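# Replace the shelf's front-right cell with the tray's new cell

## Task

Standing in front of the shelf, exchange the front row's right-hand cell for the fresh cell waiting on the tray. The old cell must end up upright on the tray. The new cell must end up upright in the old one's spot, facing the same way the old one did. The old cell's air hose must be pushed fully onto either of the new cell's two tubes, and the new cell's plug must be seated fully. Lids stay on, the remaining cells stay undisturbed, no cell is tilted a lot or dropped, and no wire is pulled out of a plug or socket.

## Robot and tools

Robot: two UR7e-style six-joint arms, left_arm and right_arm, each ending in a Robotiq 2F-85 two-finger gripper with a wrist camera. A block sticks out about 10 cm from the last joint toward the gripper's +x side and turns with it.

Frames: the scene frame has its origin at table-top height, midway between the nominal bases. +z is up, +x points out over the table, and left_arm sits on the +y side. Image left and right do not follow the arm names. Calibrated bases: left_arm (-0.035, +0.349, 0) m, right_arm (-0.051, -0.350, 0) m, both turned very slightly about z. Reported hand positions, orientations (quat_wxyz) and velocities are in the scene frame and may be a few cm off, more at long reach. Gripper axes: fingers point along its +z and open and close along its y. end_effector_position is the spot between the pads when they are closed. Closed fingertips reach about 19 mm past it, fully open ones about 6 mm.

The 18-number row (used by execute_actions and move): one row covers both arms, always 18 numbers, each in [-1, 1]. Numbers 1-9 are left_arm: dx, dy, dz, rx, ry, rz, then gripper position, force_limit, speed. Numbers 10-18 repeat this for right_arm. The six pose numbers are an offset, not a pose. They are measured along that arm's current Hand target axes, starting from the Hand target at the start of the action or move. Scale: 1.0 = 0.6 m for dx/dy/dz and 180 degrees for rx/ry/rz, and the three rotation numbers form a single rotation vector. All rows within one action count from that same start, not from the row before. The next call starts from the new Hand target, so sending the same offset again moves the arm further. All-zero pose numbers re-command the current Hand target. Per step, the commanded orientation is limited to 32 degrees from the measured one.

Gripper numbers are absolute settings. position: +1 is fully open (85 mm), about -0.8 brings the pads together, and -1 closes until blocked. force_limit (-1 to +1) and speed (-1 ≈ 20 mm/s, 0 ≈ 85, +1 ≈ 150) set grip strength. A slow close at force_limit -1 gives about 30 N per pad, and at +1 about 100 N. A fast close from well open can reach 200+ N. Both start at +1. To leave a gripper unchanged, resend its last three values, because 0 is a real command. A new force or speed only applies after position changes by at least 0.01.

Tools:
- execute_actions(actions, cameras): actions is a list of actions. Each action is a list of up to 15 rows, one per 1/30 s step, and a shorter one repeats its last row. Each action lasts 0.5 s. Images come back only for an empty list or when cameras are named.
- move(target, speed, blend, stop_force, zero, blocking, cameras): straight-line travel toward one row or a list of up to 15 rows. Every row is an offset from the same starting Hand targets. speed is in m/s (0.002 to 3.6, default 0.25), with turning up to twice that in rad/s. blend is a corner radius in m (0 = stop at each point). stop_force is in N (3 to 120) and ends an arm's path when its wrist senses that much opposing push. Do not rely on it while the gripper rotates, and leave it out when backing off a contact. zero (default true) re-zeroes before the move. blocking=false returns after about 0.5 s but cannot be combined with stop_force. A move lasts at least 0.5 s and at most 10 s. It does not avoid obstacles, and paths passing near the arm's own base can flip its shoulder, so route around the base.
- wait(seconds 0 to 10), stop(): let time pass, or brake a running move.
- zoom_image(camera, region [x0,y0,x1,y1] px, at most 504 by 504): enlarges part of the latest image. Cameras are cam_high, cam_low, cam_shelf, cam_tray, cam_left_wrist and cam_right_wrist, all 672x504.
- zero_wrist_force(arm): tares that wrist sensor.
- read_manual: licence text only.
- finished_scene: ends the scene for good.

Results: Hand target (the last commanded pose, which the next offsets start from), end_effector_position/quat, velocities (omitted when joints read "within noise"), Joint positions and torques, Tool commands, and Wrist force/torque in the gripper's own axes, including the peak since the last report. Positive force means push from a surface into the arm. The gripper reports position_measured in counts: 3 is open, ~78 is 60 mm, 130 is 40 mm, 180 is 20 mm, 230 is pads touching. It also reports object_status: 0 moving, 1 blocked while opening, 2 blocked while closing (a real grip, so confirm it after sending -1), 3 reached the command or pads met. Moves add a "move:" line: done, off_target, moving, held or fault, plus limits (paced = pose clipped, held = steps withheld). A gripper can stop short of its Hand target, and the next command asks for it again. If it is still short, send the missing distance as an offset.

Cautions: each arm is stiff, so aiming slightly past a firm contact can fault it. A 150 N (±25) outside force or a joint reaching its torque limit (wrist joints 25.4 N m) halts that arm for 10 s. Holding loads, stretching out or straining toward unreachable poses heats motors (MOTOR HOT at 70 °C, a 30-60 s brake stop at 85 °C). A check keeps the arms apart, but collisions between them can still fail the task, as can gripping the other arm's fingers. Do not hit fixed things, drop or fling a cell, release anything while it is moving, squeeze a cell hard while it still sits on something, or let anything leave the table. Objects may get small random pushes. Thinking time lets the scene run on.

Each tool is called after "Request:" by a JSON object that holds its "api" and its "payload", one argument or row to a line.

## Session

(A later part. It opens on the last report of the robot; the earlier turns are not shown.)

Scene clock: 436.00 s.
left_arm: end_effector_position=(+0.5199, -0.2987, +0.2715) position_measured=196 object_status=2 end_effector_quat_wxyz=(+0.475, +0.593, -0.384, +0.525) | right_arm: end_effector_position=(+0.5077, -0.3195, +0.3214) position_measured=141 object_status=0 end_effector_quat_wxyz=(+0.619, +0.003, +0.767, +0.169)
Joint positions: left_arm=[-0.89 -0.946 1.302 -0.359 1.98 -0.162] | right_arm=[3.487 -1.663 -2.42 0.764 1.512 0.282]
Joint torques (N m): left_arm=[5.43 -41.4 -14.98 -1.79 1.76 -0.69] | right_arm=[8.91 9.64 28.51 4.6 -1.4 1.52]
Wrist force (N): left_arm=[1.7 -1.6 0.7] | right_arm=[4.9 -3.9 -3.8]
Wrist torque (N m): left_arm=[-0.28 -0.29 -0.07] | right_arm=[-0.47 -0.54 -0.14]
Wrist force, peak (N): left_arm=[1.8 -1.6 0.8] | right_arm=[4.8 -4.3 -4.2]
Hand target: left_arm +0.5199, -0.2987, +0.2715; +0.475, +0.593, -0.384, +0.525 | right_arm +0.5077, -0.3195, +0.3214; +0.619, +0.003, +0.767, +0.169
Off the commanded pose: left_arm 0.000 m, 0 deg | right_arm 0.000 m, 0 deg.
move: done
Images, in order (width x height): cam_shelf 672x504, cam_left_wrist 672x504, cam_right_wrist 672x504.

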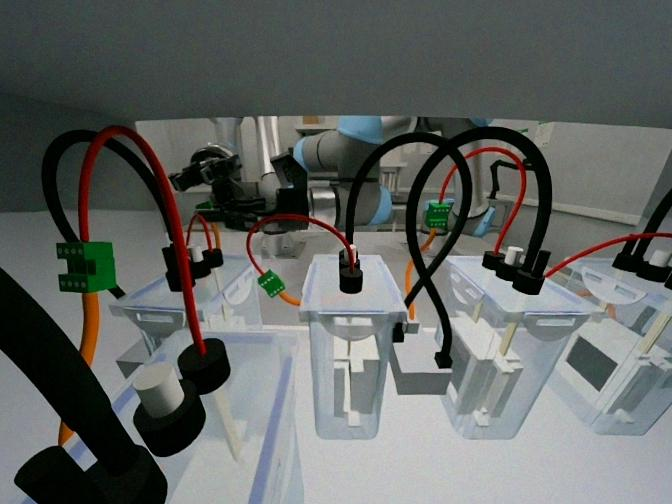

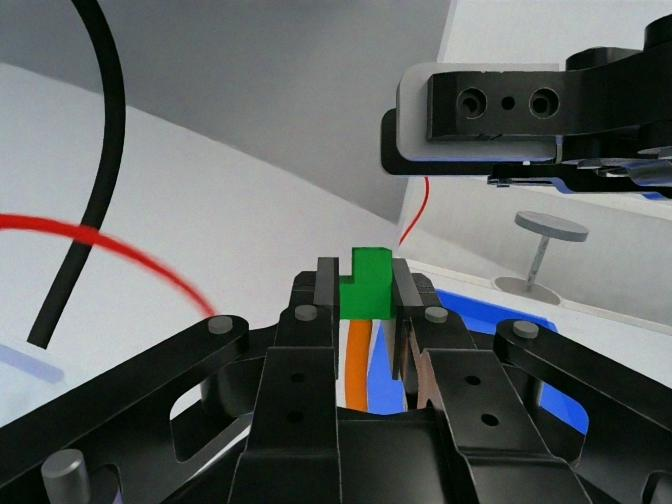

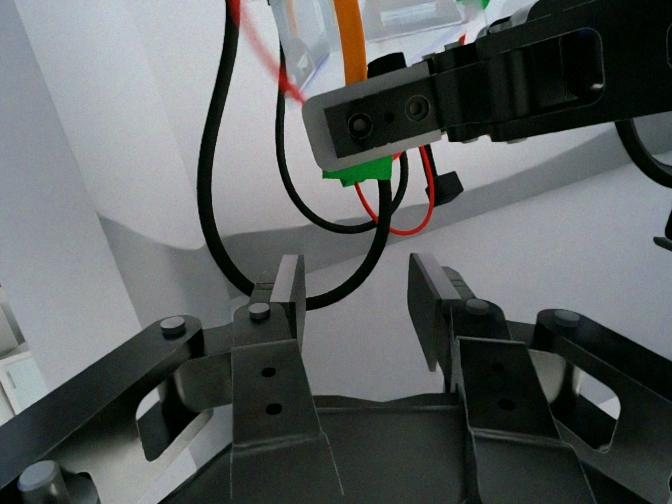

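Request:
{"api": "move", "payload": {
  "target": [0.016,-0.0953,0.0259,0.0822,0.0138,0,-0.97,0.5,-1,0,0,-0.2,0,0,0,-0.1,0.5,-1],
  "speed": 0.1,
  "cameras": ["cam_right_wrist","cam_left_wrist","cam_shelf"]
}}

Scene clock: 444.33 s.
left_arm: end_effector_position=(+0.5798, -0.2988, +0.2718) position_measured=196 object_status=2 end_effector_quat_wxyz=(+0.403, +0.638, -0.302, +0.583) | right_arm: end_effector_position=(+0.3937, -0.3502, +0.3426) position_measured=141 object_status=3 end_effector_quat_wxyz=(+0.619, +0.003, +0.767, +0.169)
Joint positions: left_arm=[-0.917 -0.91 1.242 -0.335 1.691 -0.162] | right_arm=[3.53 -1.256 -2.669 0.605 1.47 0.289]
Joint torques (N m): left_arm=[8.49 -55.8 -13.35 -3.76 -0.45 -1.21] | right_arm=[-8.75 14.36 27.03 3.68 1.41 1.21]
Wrist force (N): left_arm=[2.8 0.1 0.1] | right_arm=[5.1 -4.2 -3.8]
Wrist torque (N m): left_arm=[-0.20 -0.38 -0.15] | right_arm=[-0.50 -0.54 -0.18]
Wrist force, peak (N): left_arm=[3.0 -0.1 0.2] | right_arm=[5.1 -4.2 -5.4]
Hand target: left_arm +0.5799, -0.2987, +0.2719; +0.402, +0.638, -0.302, +0.583 | right_arm +0.3937, -0.3502, +0.3426; +0.619, +0.003, +0.767, +0.169
Off the commanded pose: left_arm 0.000 m, 0 deg | right_arm 0.000 m, 0 deg.
move: done
Images, in order (width x height): cam_shelf 672x504, cam_left_wrist 672x504, cam_right_wrist 672x504.

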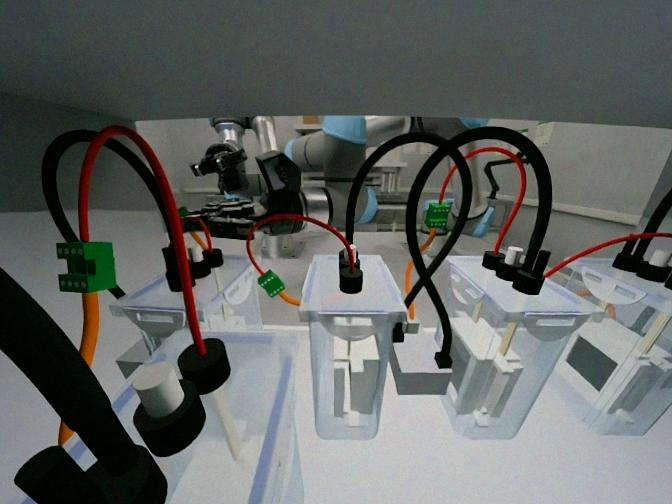

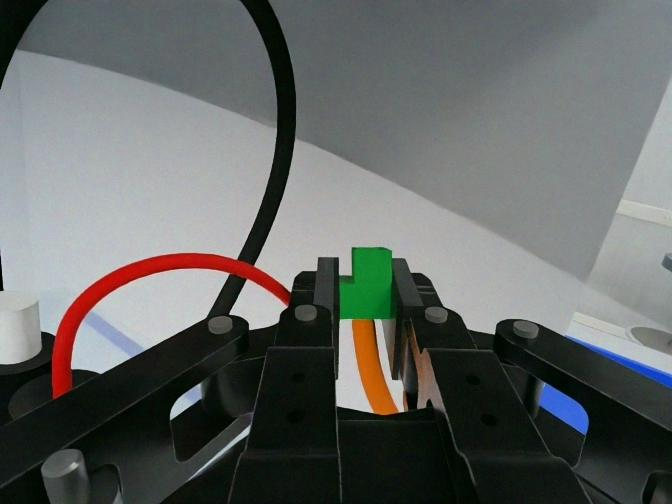

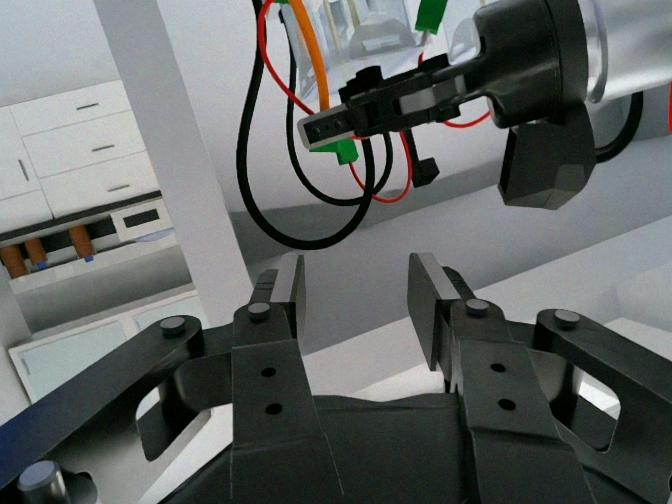

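Request:
{"api": "move", "payload": {
  "target": [0,0,0,0,0,0,-0.05,0.5,-1,0,0,0,0,0,0,-0.1,0.5,-1],
  "cameras": ["cam_left_wrist"]
}}

Request:
{"api": "move", "payload": {
  "target": [0,0,-0.24,0,0,0,-0.05,0.5,-1,0,0,0,0,0,0,-0.1,0.5,-1],
  "speed": 0.15,
  "cameras": ["cam_left_wrist","cam_right_wrist"]
}}

Request:
{"api": "zoom_image", "payload": {
  "camera": "cam_left_wrist",
  "region": [100, 0, 500, 400]
}}

Scene clock: 449.23 s.
left_arm: end_effector_position=(+0.5799, -0.2987, +0.2719) position_measured=135 object_status=0 end_effector_quat_wxyz=(+0.402, +0.638, -0.302, +0.583) | right_arm: end_effector_position=(+0.3937, -0.3502, +0.3426) position_measured=141 object_status=3 end_effector_quat_wxyz=(+0.619, +0.003, +0.767, +0.169)
Joint positions: left_arm=[-0.917 -0.911 1.242 -0.336 1.691 -0.162] | right_arm=[3.53 -1.256 -2.669 0.605 1.471 0.289]
Joint torques (N m): left_arm=[8.8 -56.65 -14.53 -3.66 -1.9 0.53] | right_arm=[-8.02 11.33 31 3.59 1.25 -1.69]
Wrist force (N): left_arm=[2.3 -0.5 0.4] | right_arm=[5.1 -4.3 -4.1]
Wrist torque (N m): left_arm=[-0.23 -0.34 -0.11] | right_arm=[-0.51 -0.54 -0.17]
Wrist force, peak (N): left_arm=[2.9 0.1 0.1] | right_arm=[5.3 -4.4 -4.1]
Hand target: left_arm +0.5799, -0.2987, +0.2719; +0.402, +0.638, -0.302, +0.583 | right_arm +0.3937, -0.3502, +0.3426; +0.619, +0.003, +0.767, +0.169
Off the commanded pose: left_arm 0.000 m, 0 deg | right_arm 0.000 m, 0 deg.
move: done
Images, in order (width x height): cam_left_wrist 672x504.

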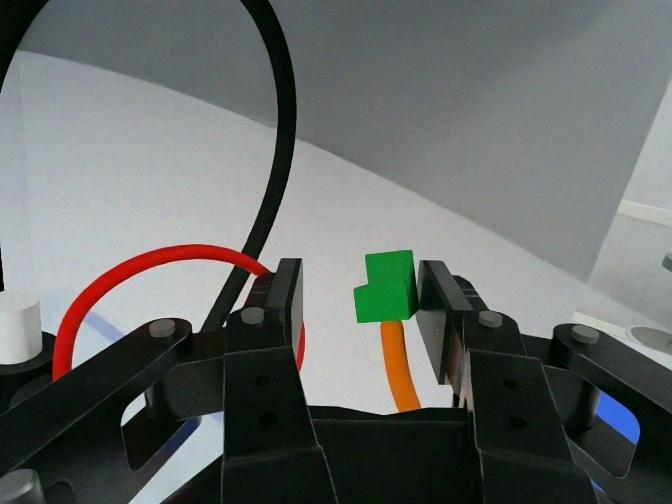

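Scene clock: 450.67 s.
left_arm: end_effector_position=(+0.5079, -0.1740, +0.2713) position_measured=135 object_status=3 end_effector_quat_wxyz=(+0.402, +0.638, -0.302, +0.583) | right_arm: end_effector_position=(+0.3937, -0.3502, +0.3426) position_measured=141 object_status=3 end_effector_quat_wxyz=(+0.619, +0.003, +0.767, +0.169)
Joint positions: left_arm=[-0.882 -1.209 1.715 -0.51 1.726 -0.162] | right_arm=[3.53 -1.256 -2.669 0.605 1.471 0.289]
Joint torques (N m): left_arm=[-9.84 -42.67 -12 -1.86 -2.19 -1.23] | right_arm=[-7.6 4.88 31.27 4.25 1.25 -1.71]
Wrist force (N): left_arm=[2.2 -0.6 0.4] | right_arm=[5.0 -4.4 -3.9]
Wrist torque (N m): left_arm=[-0.23 -0.32 -0.08] | right_arm=[-0.52 -0.52 -0.17]
Wrist force, peak (N): left_arm=[2.2 -0.5 2.4] | right_arm=[5.2 -4.5 -4.1]
Hand target: left_arm +0.5079, -0.1740, +0.2713; +0.402, +0.638, -0.302, +0.583 | right_arm +0.3937, -0.3502, +0.3426; +0.619, +0.003, +0.767, +0.169
Off the commanded pose: left_arm 0.000 m, 0 deg | right_arm 0.000 m, 0 deg.
move: done
Images, in order (width x height): cam_left_wrist 672x504, cam_right_wrist 672x504.

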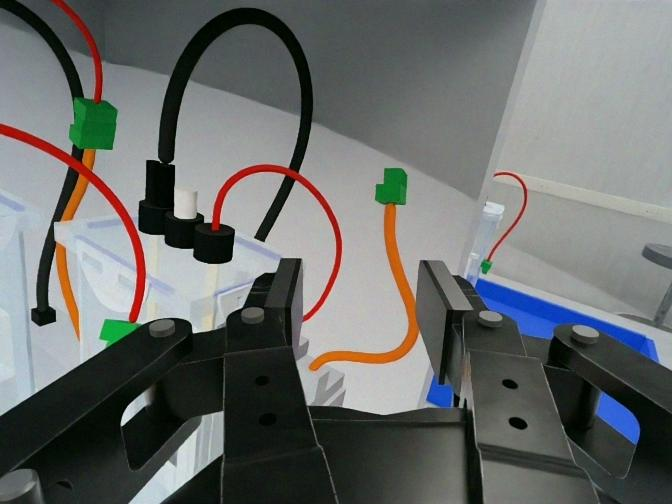

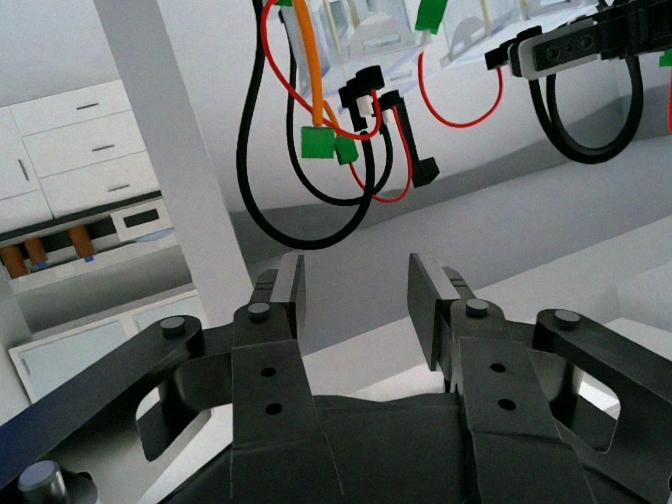

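Scaled by 1.260 from the camera's 672x504 image, which has a finer 960x720 frame.

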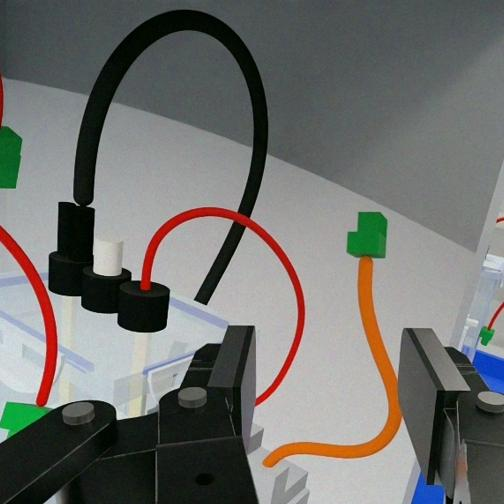

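Request:
{"api": "zoom_image", "payload": {
  "camera": "cam_left_wrist",
  "region": [110, 130, 270, 290]
}}

Request:
{"api": "wait", "payload": {
  "seconds": 0.1,
  "cameras": ["cam_shelf","cam_tray"]
}}

Request:
{"api": "zoom_image", "payload": {
  "camera": "cam_shelf",
  "region": [100, 170, 280, 350]
}}

Request:
{"api": "zoom_image", "payload": {
  "camera": "cam_shelf",
  "region": [460, 190, 600, 330]
}}

Request:
{"api": "zoom_image", "payload": {
  "camera": "cam_tray",
  "region": [340, 120, 440, 220]
}}

Scaled by 3.150 from the camera's 672x504 image, which has a finer 960x720 frame.

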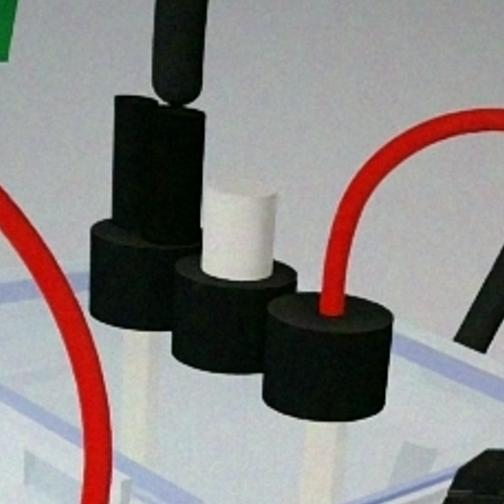

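Scene clock: 457.40 s.
left_arm: end_effector_position=(+0.5079, -0.1740, +0.2713) position_measured=135 object_status=3 end_effector_quat_wxyz=(+0.402, +0.638, -0.302, +0.583) | right_arm: end_effector_position=(+0.3937, -0.3502, +0.3426) position_measured=141 object_status=3 end_effector_quat_wxyz=(+0.619, +0.003, +0.767, +0.169)
Joint positions: left_arm=[-0.882 -1.209 1.715 -0.51 1.726 -0.162] | right_arm=[3.53 -1.256 -2.669 0.605 1.471 0.289]
Joint torques (N m): left_arm=[-10.09 -43.44 -13.04 -3.57 -1.84 0.5] | right_arm=[-6.99 -2.25 31.01 4.28 0.65 -1.68]
Wrist force (N): left_arm=[2.0 -0.8 0.2] | right_arm=[5.0 -4.2 -3.9]
Wrist torque (N m): left_arm=[-0.26 -0.29 -0.09] | right_arm=[-0.50 -0.53 -0.17]
Wrist force, peak (N): left_arm=[2.3 -0.8 0.5] | right_arm=[5.3 -4.4 -4.1]
Hand target: left_arm +0.5079, -0.1740, +0.2713; +0.402, +0.638, -0.302, +0.583 | right_arm +0.3937, -0.3502, +0.3426; +0.619, +0.003, +0.767, +0.169
Tool commands: left_gripper/position=-0.05 left_gripper/force_limit=+0.5 left_gripper/speed=-1.0 right_gripper/position=-0.1 right_gripper/force_limit=+0.5 right_gripper/speed=-1.0
Off the commanded pose: left_arm 0.000 m, 0 deg | right_arm 0.000 m, 0 deg.
wait: 0.10 s; at rest from the start
Images, in order (width x height): cam_shelf 672x504, cam_tray 672x504.

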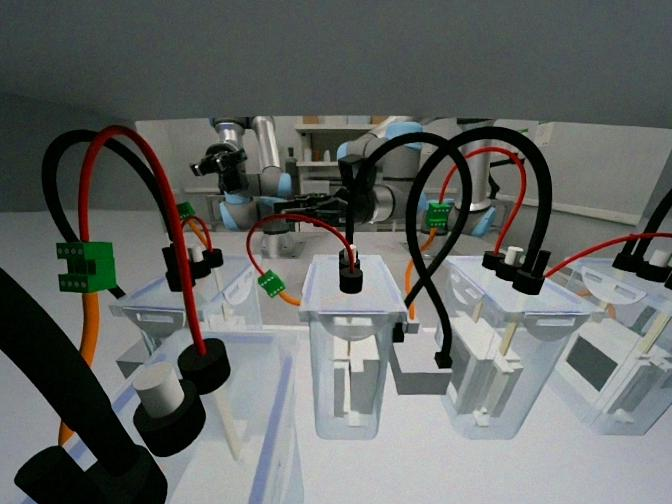

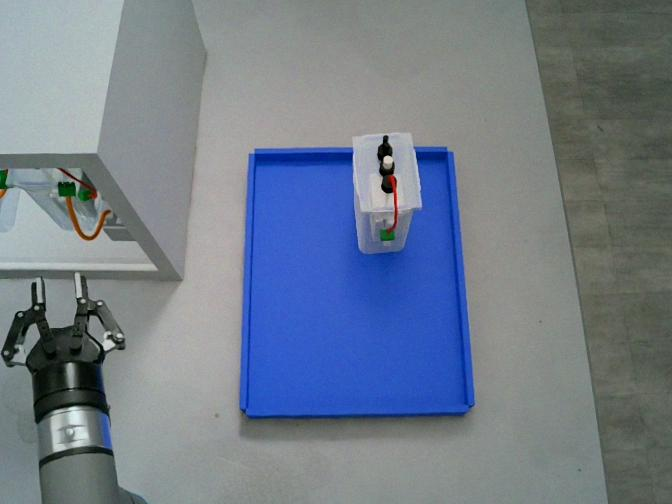

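Scaled by 2.800 from the camera's 672x504 image, which has a finer 960x720 frame.

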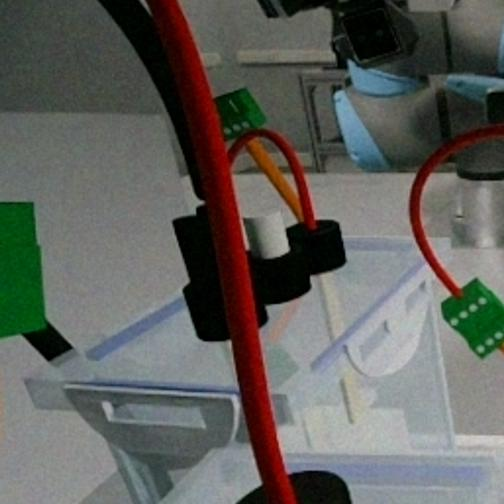

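Scaled by 3.600 from the camera's 672x504 image, which has a finer 960x720 frame.

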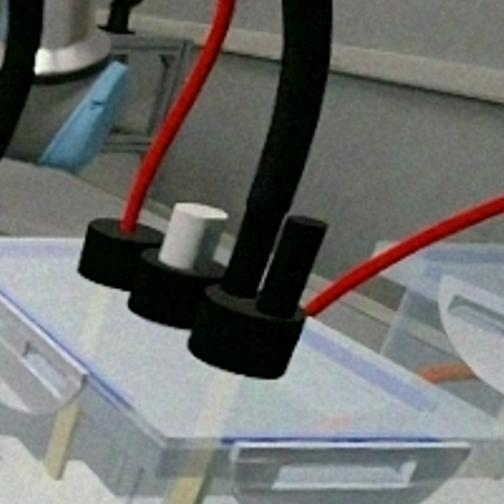

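Scaled by 5.040 from the camera's 672x504 image, which has a finer 960x720 frame.

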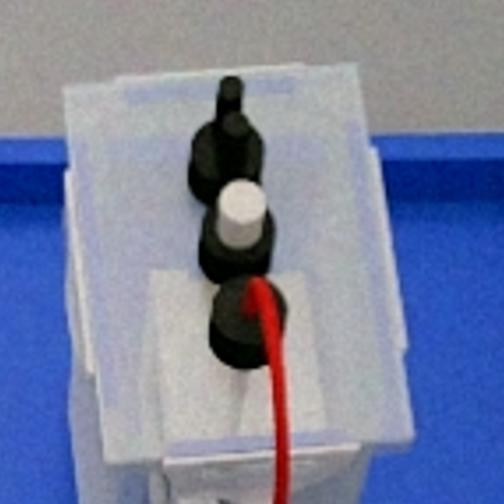

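Request:
{"api": "move", "payload": {
  "target": [0.0035,-0.069,0.0992,0.1714,-0.0688,0.0285,-0.12,0.5,-1,0,0,0,0,0,0,-0.1,0.5,-1],
  "speed": 0.12,
  "cameras": ["cam_left_wrist","cam_shelf","cam_high"]
}}

Request:
{"api": "zoom_image", "payload": {
  "camera": "cam_left_wrist",
  "region": [180, 120, 480, 420]
}}

Scene clock: 538.77 s.
left_arm: end_effector_position=(+0.5732, -0.2050, +0.2669) position_measured=144 object_status=3 end_effector_quat_wxyz=(+0.158, +0.766, -0.206, +0.588) | right_arm: end_effector_position=(+0.3937, -0.3502, +0.3426) position_measured=141 object_status=3 end_effector_quat_wxyz=(+0.619, +0.003, +0.767, +0.169)
Joint positions: left_arm=[-1.051 -1.035 1.291 0.045 1.055 -0.152] | right_arm=[3.53 -1.256 -2.669 0.605 1.471 0.289]
Joint torques (N m): left_arm=[9.67 -45.33 -24.17 -0.31 -0.48 1.23] | right_arm=[-4.75 -2.7 30.25 4.2 -0.59 -1.66]
Wrist force (N): left_arm=[2.3 -0.1 0.1] | right_arm=[5.1 -4.1 -4.0]
Wrist torque (N m): left_arm=[-0.13 -0.36 0.13] | right_arm=[-0.47 -0.53 -0.18]
Wrist force, peak (N): left_arm=[2.7 0.2 0.8] | right_arm=[5.5 -4.4 -4.3]
Hand target: left_arm +0.5733, -0.2049, +0.2669; +0.158, +0.766, -0.206, +0.588 | right_arm +0.3937, -0.3502, +0.3426; +0.619, +0.003, +0.767, +0.169
Off the commanded pose: left_arm 0.000 m, 0 deg | right_arm 0.000 m, 0 deg.
move: done
Images, in order (width x height): cam_high 672x504, cam_shelf 672x504, cam_left_wrist 672x504.

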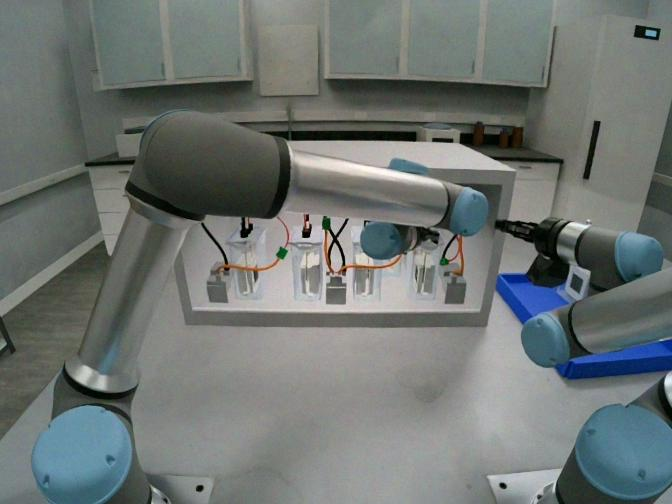

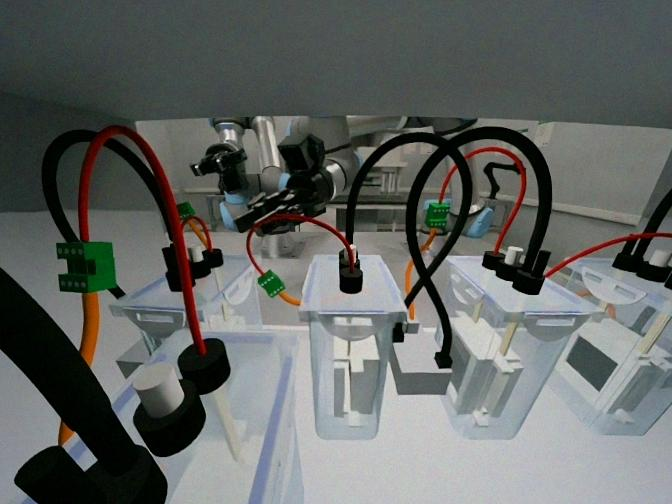

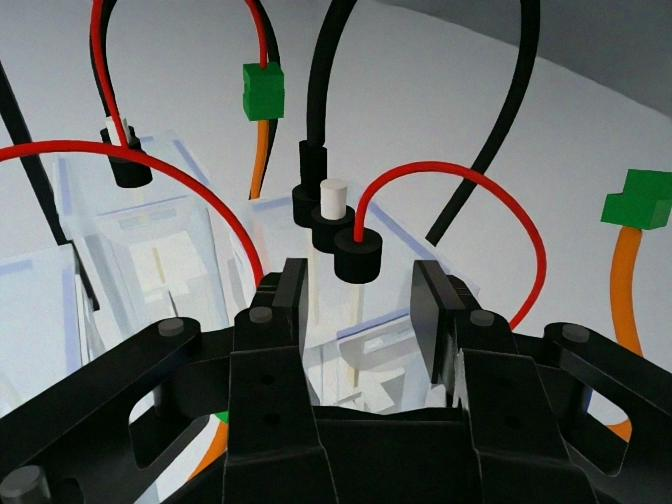

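Scaled by 1.680 from the camera's 672x504 image, which has a finer 960x720 frame.

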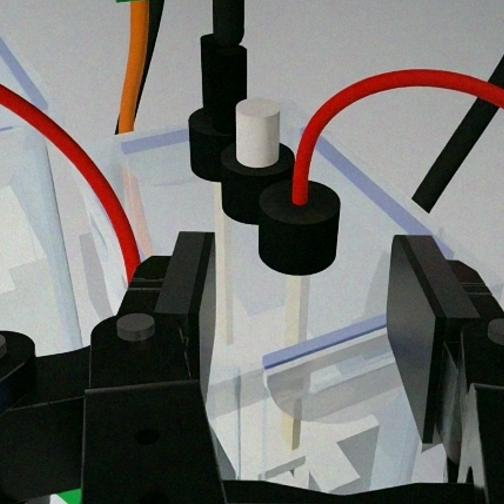

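Request:
{"api": "zoom_image", "payload": {
  "camera": "cam_left_wrist",
  "region": [270, 110, 390, 230]
}}

Scaled by 4.200 from the camera's 672x504 image, which has a finer 960x720 frame.

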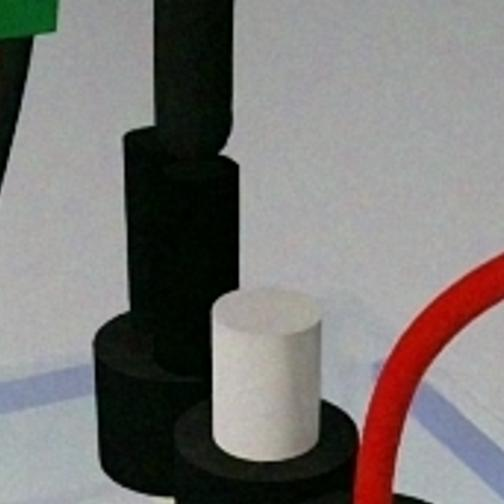

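Request:
{"api": "move", "payload": {
  "target": [0,0.0008,0.1,0,0,0,-0.12,0.5,-1,0,0,0,0,0,0,-0.1,0.5,-1],
  "speed": 0.06,
  "stop_force": 8,
  "cameras": ["cam_left_wrist","cam_right_wrist"]
}}

Request:
{"api": "zoom_image", "payload": {
  "camera": "cam_left_wrist",
  "region": [230, 150, 480, 400]
}}

Scene clock: 554.20 s.
left_arm: end_effector_position=(+0.6232, -0.2344, +0.2515) position_measured=144 object_status=3 end_effector_quat_wxyz=(+0.158, +0.766, -0.206, +0.588) | right_arm: end_effector_position=(+0.3937, -0.3502, +0.3426) position_measured=141 object_status=3 end_effector_quat_wxyz=(+0.619, +0.003, +0.767, +0.169)
Joint positions: left_arm=[-1.004 -0.887 1.089 0.092 1.1 -0.137] | right_arm=[3.53 -1.256 -2.669 0.605 1.471 0.289]
Joint torques (N m): left_arm=[-10.12 -44.33 -31.31 -2.46 -2.32 -1.16] | right_arm=[-4.1 -3.09 30.89 4.27 -0.88 -1.54]
Wrist force (N): left_arm=[2.2 -0.1 0.5] | right_arm=[5.2 -4.2 -3.9]
Wrist torque (N m): left_arm=[-0.13 -0.35 -0.08] | right_arm=[-0.49 -0.55 -0.17]
Wrist force, peak (N): left_arm=[2.8 -0.1 -0.7] | right_arm=[5.3 -4.3 -4.2]
Hand target: left_arm +0.6232, -0.2344, +0.2515; +0.158, +0.766, -0.206, +0.588 | right_arm +0.3937, -0.3502, +0.3426; +0.619, +0.003, +0.767, +0.169
Off the commanded pose: left_arm 0.000 m, 0 deg | right_arm 0.000 m, 0 deg.
move: done
Images, in order (width x height): cam_left_wrist 672x504, cam_right_wrist 672x504.

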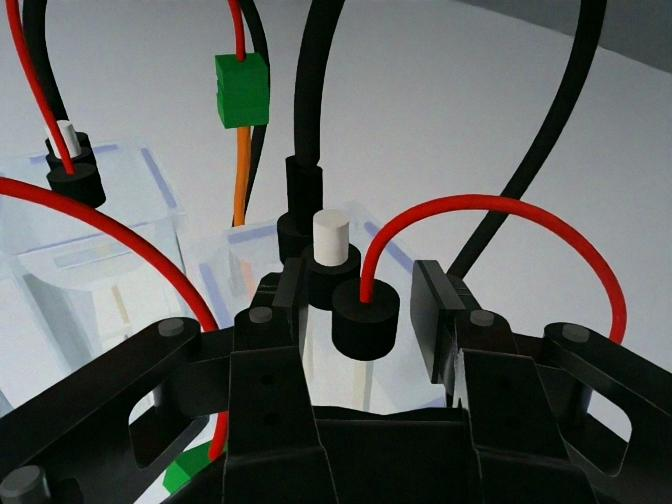

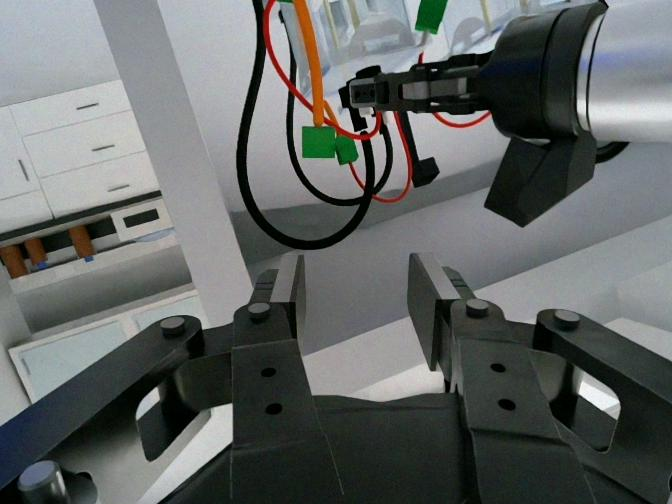

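Scaled by 2.016 from the camera's 672x504 image, which has a finer 960x720 frame.

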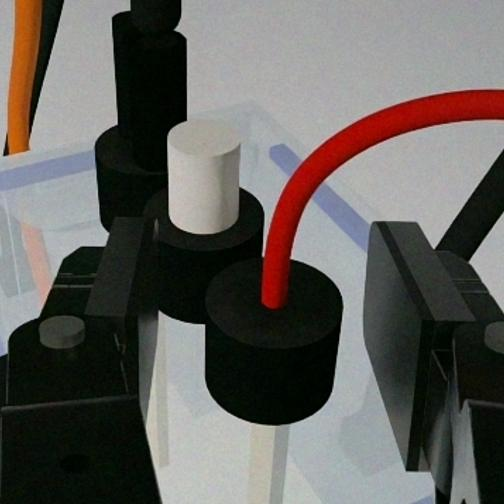

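Request:
{"api": "move", "payload": {
  "target": [0,0,0,0,0,0,-1,-0.6,-1,0,0,0,0,0,0,-0.1,0.5,-1],
  "cameras": ["cam_left_wrist","cam_shelf"]
}}

Request:
{"api": "zoom_image", "payload": {
  "camera": "cam_left_wrist",
  "region": [230, 150, 480, 400]
}}

Scene clock: 560.13 s.
left_arm: end_effector_position=(+0.6232, -0.2344, +0.2515) position_measured=178 object_status=0 end_effector_quat_wxyz=(+0.158, +0.766, -0.206, +0.588) | right_arm: end_effector_position=(+0.3937, -0.3502, +0.3426) position_measured=141 object_status=3 end_effector_quat_wxyz=(+0.619, +0.003, +0.767, +0.169)
Joint positions: left_arm=[-1.004 -0.887 1.089 0.092 1.1 -0.137] | right_arm=[3.53 -1.256 -2.669 0.605 1.471 0.289]
Joint torques (N m): left_arm=[1.72 -43.24 -30.37 -2.33 -2.39 -1.23] | right_arm=[-2.95 -2.2 30.52 4.25 -0.77 -1.36]
Wrist force (N): left_arm=[3.0 2.0 -4.3] | right_arm=[5.3 -4.1 -4.1]
Wrist torque (N m): left_arm=[-0.19 -0.42 -0.09] | right_arm=[-0.49 -0.57 -0.17]
Wrist force, peak (N): left_arm=[3.1 2.0 -4.3] | right_arm=[5.3 -4.3 -4.3]
Hand target: left_arm +0.6232, -0.2344, +0.2515; +0.158, +0.766, -0.206, +0.588 | right_arm +0.3937, -0.3502, +0.3426; +0.619, +0.003, +0.767, +0.169
Off the commanded pose: left_arm 0.000 m, 0 deg | right_arm 0.000 m, 0 deg.
move: done
Images, in order (width x height): cam_shelf 672x504, cam_left_wrist 672x504.

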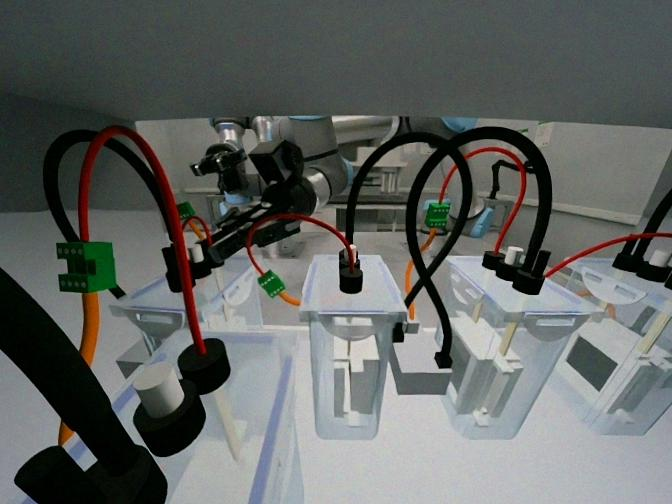

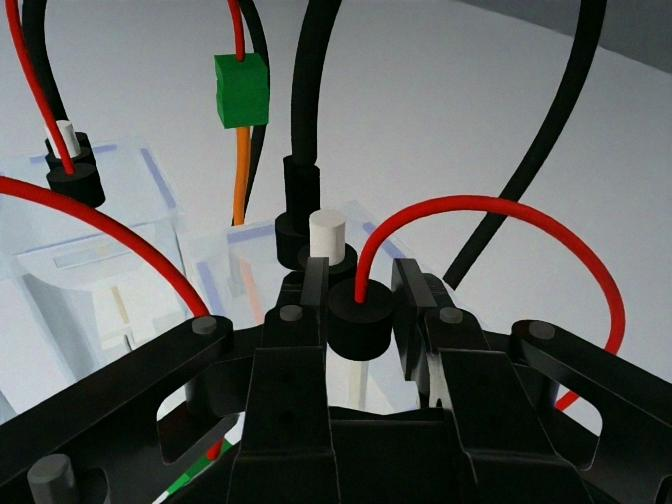

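Scaled by 2.016 from the camera's 672x504 image, which has a finer 960x720 frame.

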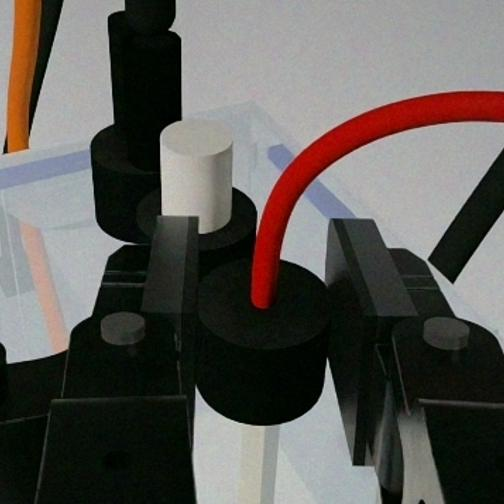

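Request:
{"api": "move", "payload": {
  "target": [0,0,0,0,0,0,-0.12,-0.6,-1,0,0,0,0,0,0,-0.3,0.5,-1]
}}

Request:
{"api": "move", "payload": {
  "target": [0,0,-0.27,0,0,0,-0.12,-0.6,-1,0,0,0,-0.0336,-0.1173,0.9198,-0.3,0.5,-1],
  "speed": 0.3,
  "cameras": ["cam_left_wrist","cam_right_wrist","cam_high"]
}}

Scene clock: 590.50 s.
left_arm: end_effector_position=(+0.6233, -0.2344, +0.2515) position_measured=144 object_status=0 end_effector_quat_wxyz=(+0.158, +0.766, -0.206, +0.588) | right_arm: end_effector_position=(+0.3937, -0.3502, +0.3426) position_measured=167 object_status=3 end_effector_quat_wxyz=(+0.619, +0.003, +0.767, +0.169)
Joint positions: left_arm=[-1.004 -0.887 1.089 0.092 1.1 -0.137] | right_arm=[3.53 -1.256 -2.669 0.605 1.471 0.289]
Joint torques (N m): left_arm=[-4.34 -43.34 -24.48 -1.63 -2.26 -1.28] | right_arm=[-2.19 -2.43 30.44 4.33 -0.91 -1.59]
Wrist force (N): left_arm=[2.6 -0.1 0.2] | right_arm=[5.2 -4.2 -4.0]
Wrist torque (N m): left_arm=[-0.12 -0.41 -0.08] | right_arm=[-0.49 -0.55 -0.17]
Wrist force, peak (N): left_arm=[3.2 2.6 -4.4] | right_arm=[5.2 -4.4 -4.5]
Hand target: left_arm +0.6232, -0.2344, +0.2515; +0.158, +0.766, -0.206, +0.588 | right_arm +0.3937, -0.3502, +0.3426; +0.619, +0.003, +0.767, +0.169
Off the commanded pose: left_arm 0.000 m, 0 deg | right_arm 0.000 m, 0 deg.
move: done

Scene clock: 595.90 s.
left_arm: end_effector_position=(+0.4877, -0.1560, +0.2933) position_measured=144 object_status=3 end_effector_quat_wxyz=(+0.158, +0.766, -0.206, +0.588) | right_arm: end_effector_position=(+0.3937, -0.3502, +0.3428) position_measured=167 object_status=3 end_effector_quat_wxyz=(+0.000, +0.755, +0.000, +0.656)
Joint positions: left_arm=[-1.158 -1.267 1.562 0.027 0.953 -0.191] | right_arm=[3.938 -1.176 -2.74 0.58 0.808 3.277]
Joint torques (N m): left_arm=[7.89 -26.45 -30.31 -1.37 1.59 0.84] | right_arm=[3.13 -10.02 14.49 3.36 0.46 2.28]
Wrist force (N): left_arm=[2.3 -0.3 0.1] | right_arm=[-3.1 -3.7 -3.0]
Wrist torque (N m): left_arm=[-0.16 -0.36 0.14] | right_arm=[-0.62 0.43 0.11]
Wrist force, peak (N): left_arm=[2.8 0.1 0.3] | right_arm=[4.5 -5.8 -3.8]
Hand target: left_arm +0.4878, -0.1560, +0.2933; +0.158, +0.766, -0.206, +0.588 | right_arm +0.3937, -0.3502, +0.3426; +0.000, +0.755, +0.000, +0.656
Off the commanded pose: left_arm 0.000 m, 0 deg | right_arm 0.000 m, 0 deg.
move: done
Images, in order (width x height): cam_high 672x504, cam_left_wrist 672x504, cam_right_wrist 672x504.

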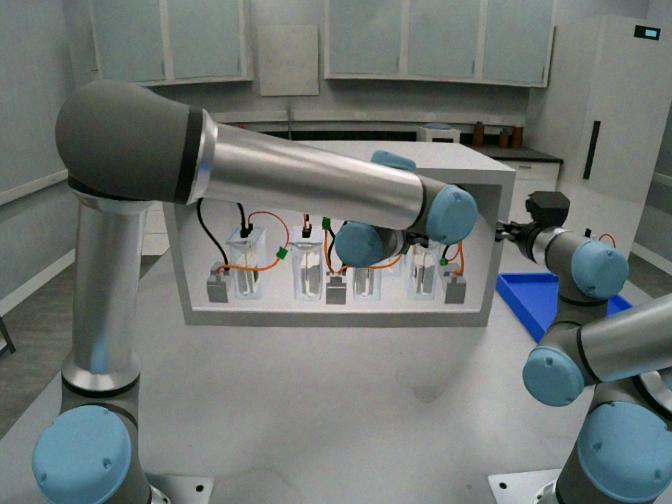

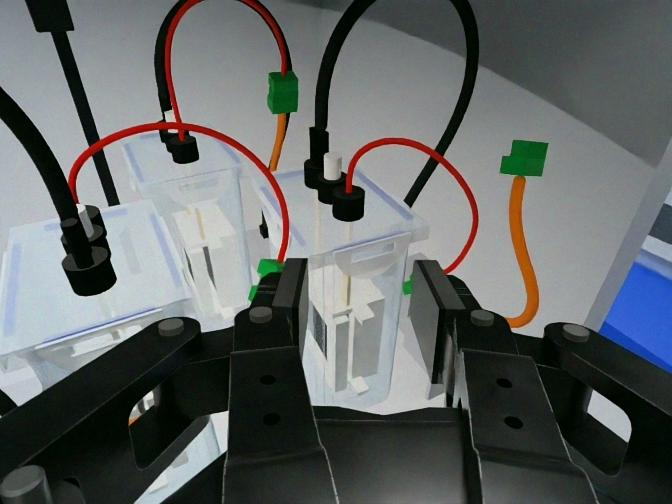

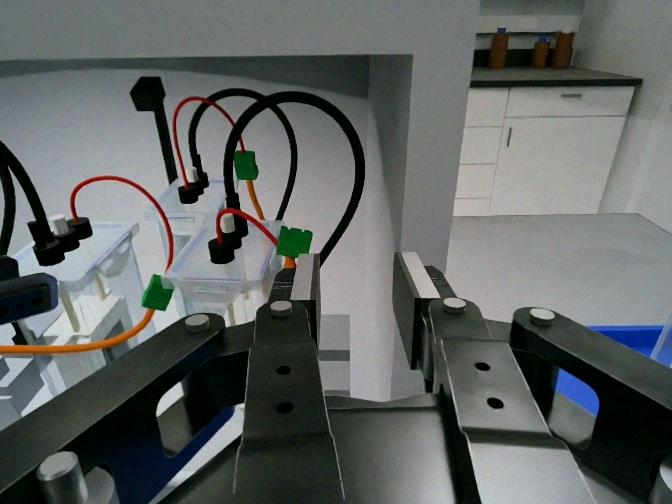

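Request:
{"api": "move", "payload": {
  "target": [0,0,-0.133,0,0,0,-0.12,-0.6,-1,-0.064,-0.172,0.238,0,0,0,-0.3,0.5,-1],
  "speed": 0.15,
  "cameras": ["cam_right_wrist","cam_high"]
}}

Request:
{"api": "zoom_image", "payload": {
  "camera": "cam_right_wrist",
  "region": [240, 100, 480, 340]
}}

Scene clock: 602.33 s.
left_arm: end_effector_position=(+0.4210, -0.1174, +0.3138) position_measured=144 object_status=3 end_effector_quat_wxyz=(+0.158, +0.766, -0.206, +0.588) | right_arm: end_effector_position=(+0.5296, -0.2470, +0.2848) position_measured=167 object_status=3 end_effector_quat_wxyz=(+0.000, +0.755, +0.000, +0.656)
Joint positions: left_arm=[-1.272 -1.442 1.727 0.067 0.845 -0.239] | right_arm=[3.87 -1.85 -2.385 0.911 0.874 3.26]
Joint torques (N m): left_arm=[7.56 -25.44 -27.33 -1.97 1.13 1.14] | right_arm=[9.03 16.96 18.08 0.06 -1.8 -0.33]
Wrist force (N): left_arm=[2.0 -0.1 0.2] | right_arm=[-3.3 -3.9 -2.8]
Wrist torque (N m): left_arm=[-0.13 -0.31 0.10] | right_arm=[-0.71 0.41 0.09]
Wrist force, peak (N): left_arm=[2.5 -0.1 0.4] | right_arm=[-3.8 -5.3 -1.3]
Hand target: left_arm +0.4211, -0.1173, +0.3138; +0.158, +0.766, -0.206, +0.588 | right_arm +0.5297, -0.2469, +0.2848; +0.000, +0.755, +0.000, +0.656
Off the commanded pose: left_arm 0.000 m, 0 deg | right_arm 0.000 m, 0 deg.
move: done
Images, in order (width x height): cam_high 672x504, cam_right_wrist 672x504.

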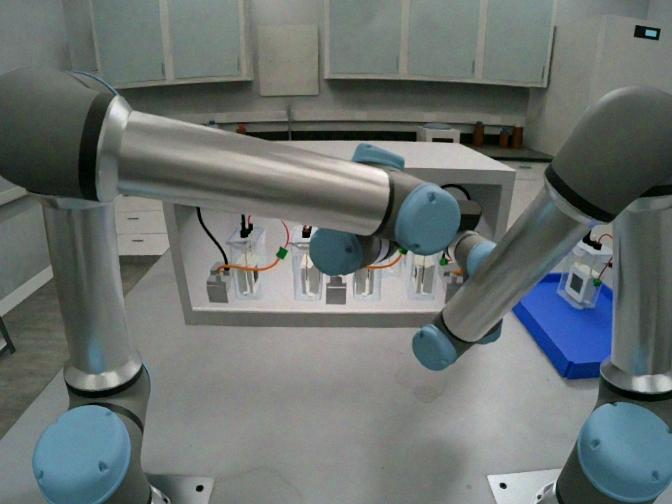

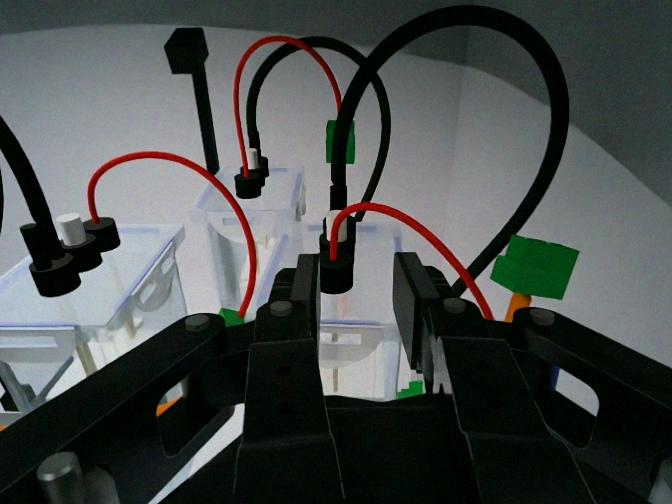

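Scaled by 2.100 from the camera's 672x504 image, which has a finer 960x720 frame.

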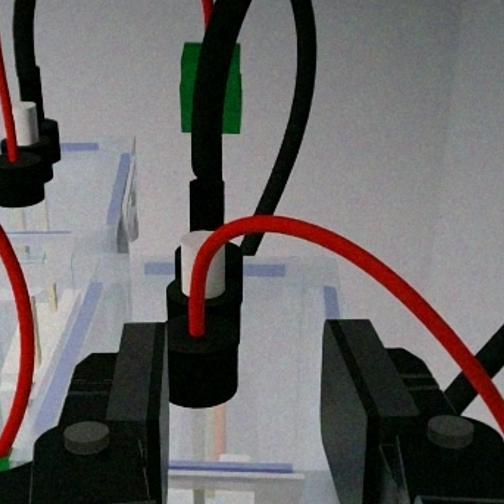

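Request:
{"api": "move", "payload": {
  "target": [0,0,0,0,0,0,-0.12,-0.6,-1,0.03,-0.009,0.15,0,0.0444,0,-0.3,0.5,-1],
  "speed": 0.08,
  "cameras": ["cam_right_wrist","cam_left_wrist","cam_shelf"]
}}

Request:
{"api": "zoom_image", "payload": {
  "camera": "cam_right_wrist",
  "region": [220, 100, 480, 360]
}}

Scene clock: 632.07 s.
left_arm: end_effector_position=(+0.4211, -0.1173, +0.3138) position_measured=144 object_status=3 end_effector_quat_wxyz=(+0.158, +0.766, -0.206, +0.588) | right_arm: end_effector_position=(+0.6213, -0.2415, +0.2900) position_measured=167 object_status=3 end_effector_quat_wxyz=(+0.000, +0.707, +0.000, +0.707)
Joint positions: left_arm=[-1.272 -1.442 1.727 0.067 0.845 -0.239] | right_arm=[3.735 -2.095 -2.095 1.048 1 3.143]
Joint torques (N m): left_arm=[9.27 -30.89 -29.45 -2.13 1.44 0.86] | right_arm=[8.11 39.87 13.59 -0.2 -0.9 2.23]
Wrist force (N): left_arm=[2.3 -0.1 0.4] | right_arm=[-2.9 -3.4 -3.8]
Wrist torque (N m): left_arm=[-0.14 -0.35 0.09] | right_arm=[-0.68 0.43 0.05]
Wrist force, peak (N): left_arm=[2.5 -0.2 -0.1] | right_arm=[-3.6 -3.8 -4.0]
Hand target: left_arm +0.4211, -0.1173, +0.3138; +0.158, +0.766, -0.206, +0.588 | right_arm +0.6213, -0.2415, +0.2901; +0.000, +0.707, +0.000, +0.707
Off the commanded pose: left_arm 0.000 m, 0 deg | right_arm 0.000 m, 0 deg.
move: done
Images, in order (width x height): cam_shelf 672x504, cam_left_wrist 672x504, cam_right_wrist 672x504.

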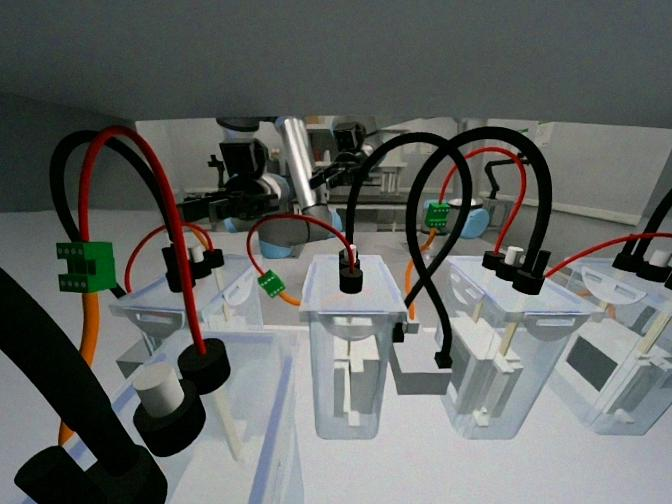

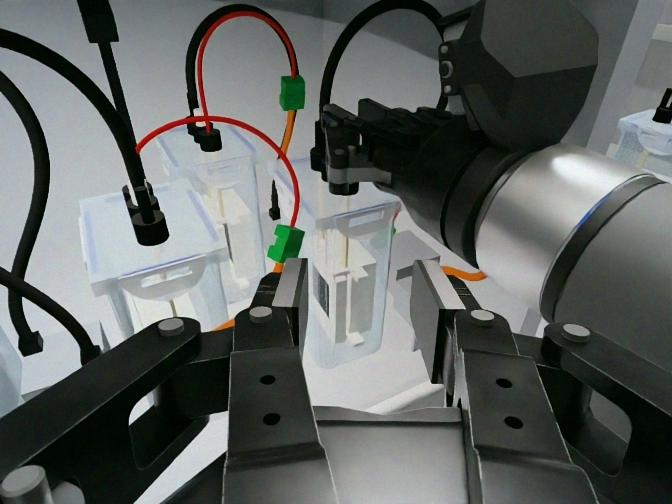

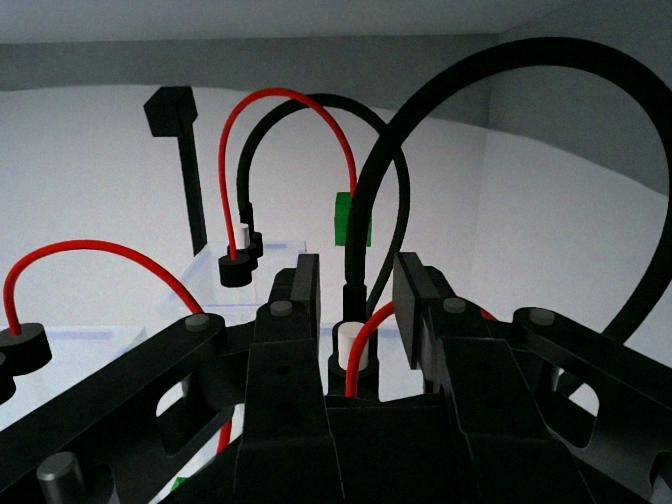

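Scaled by 1.938 from the camera's 672x504 image, which has a finer 960x720 frame.

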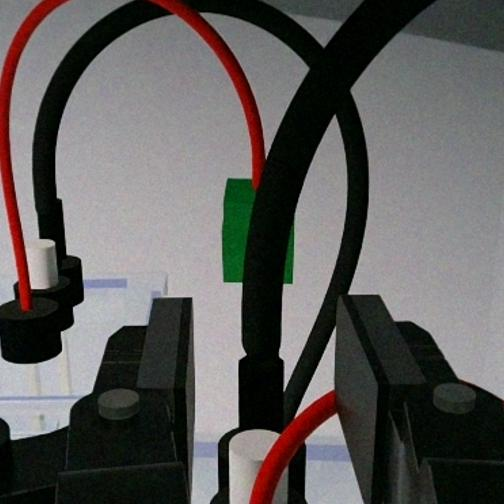

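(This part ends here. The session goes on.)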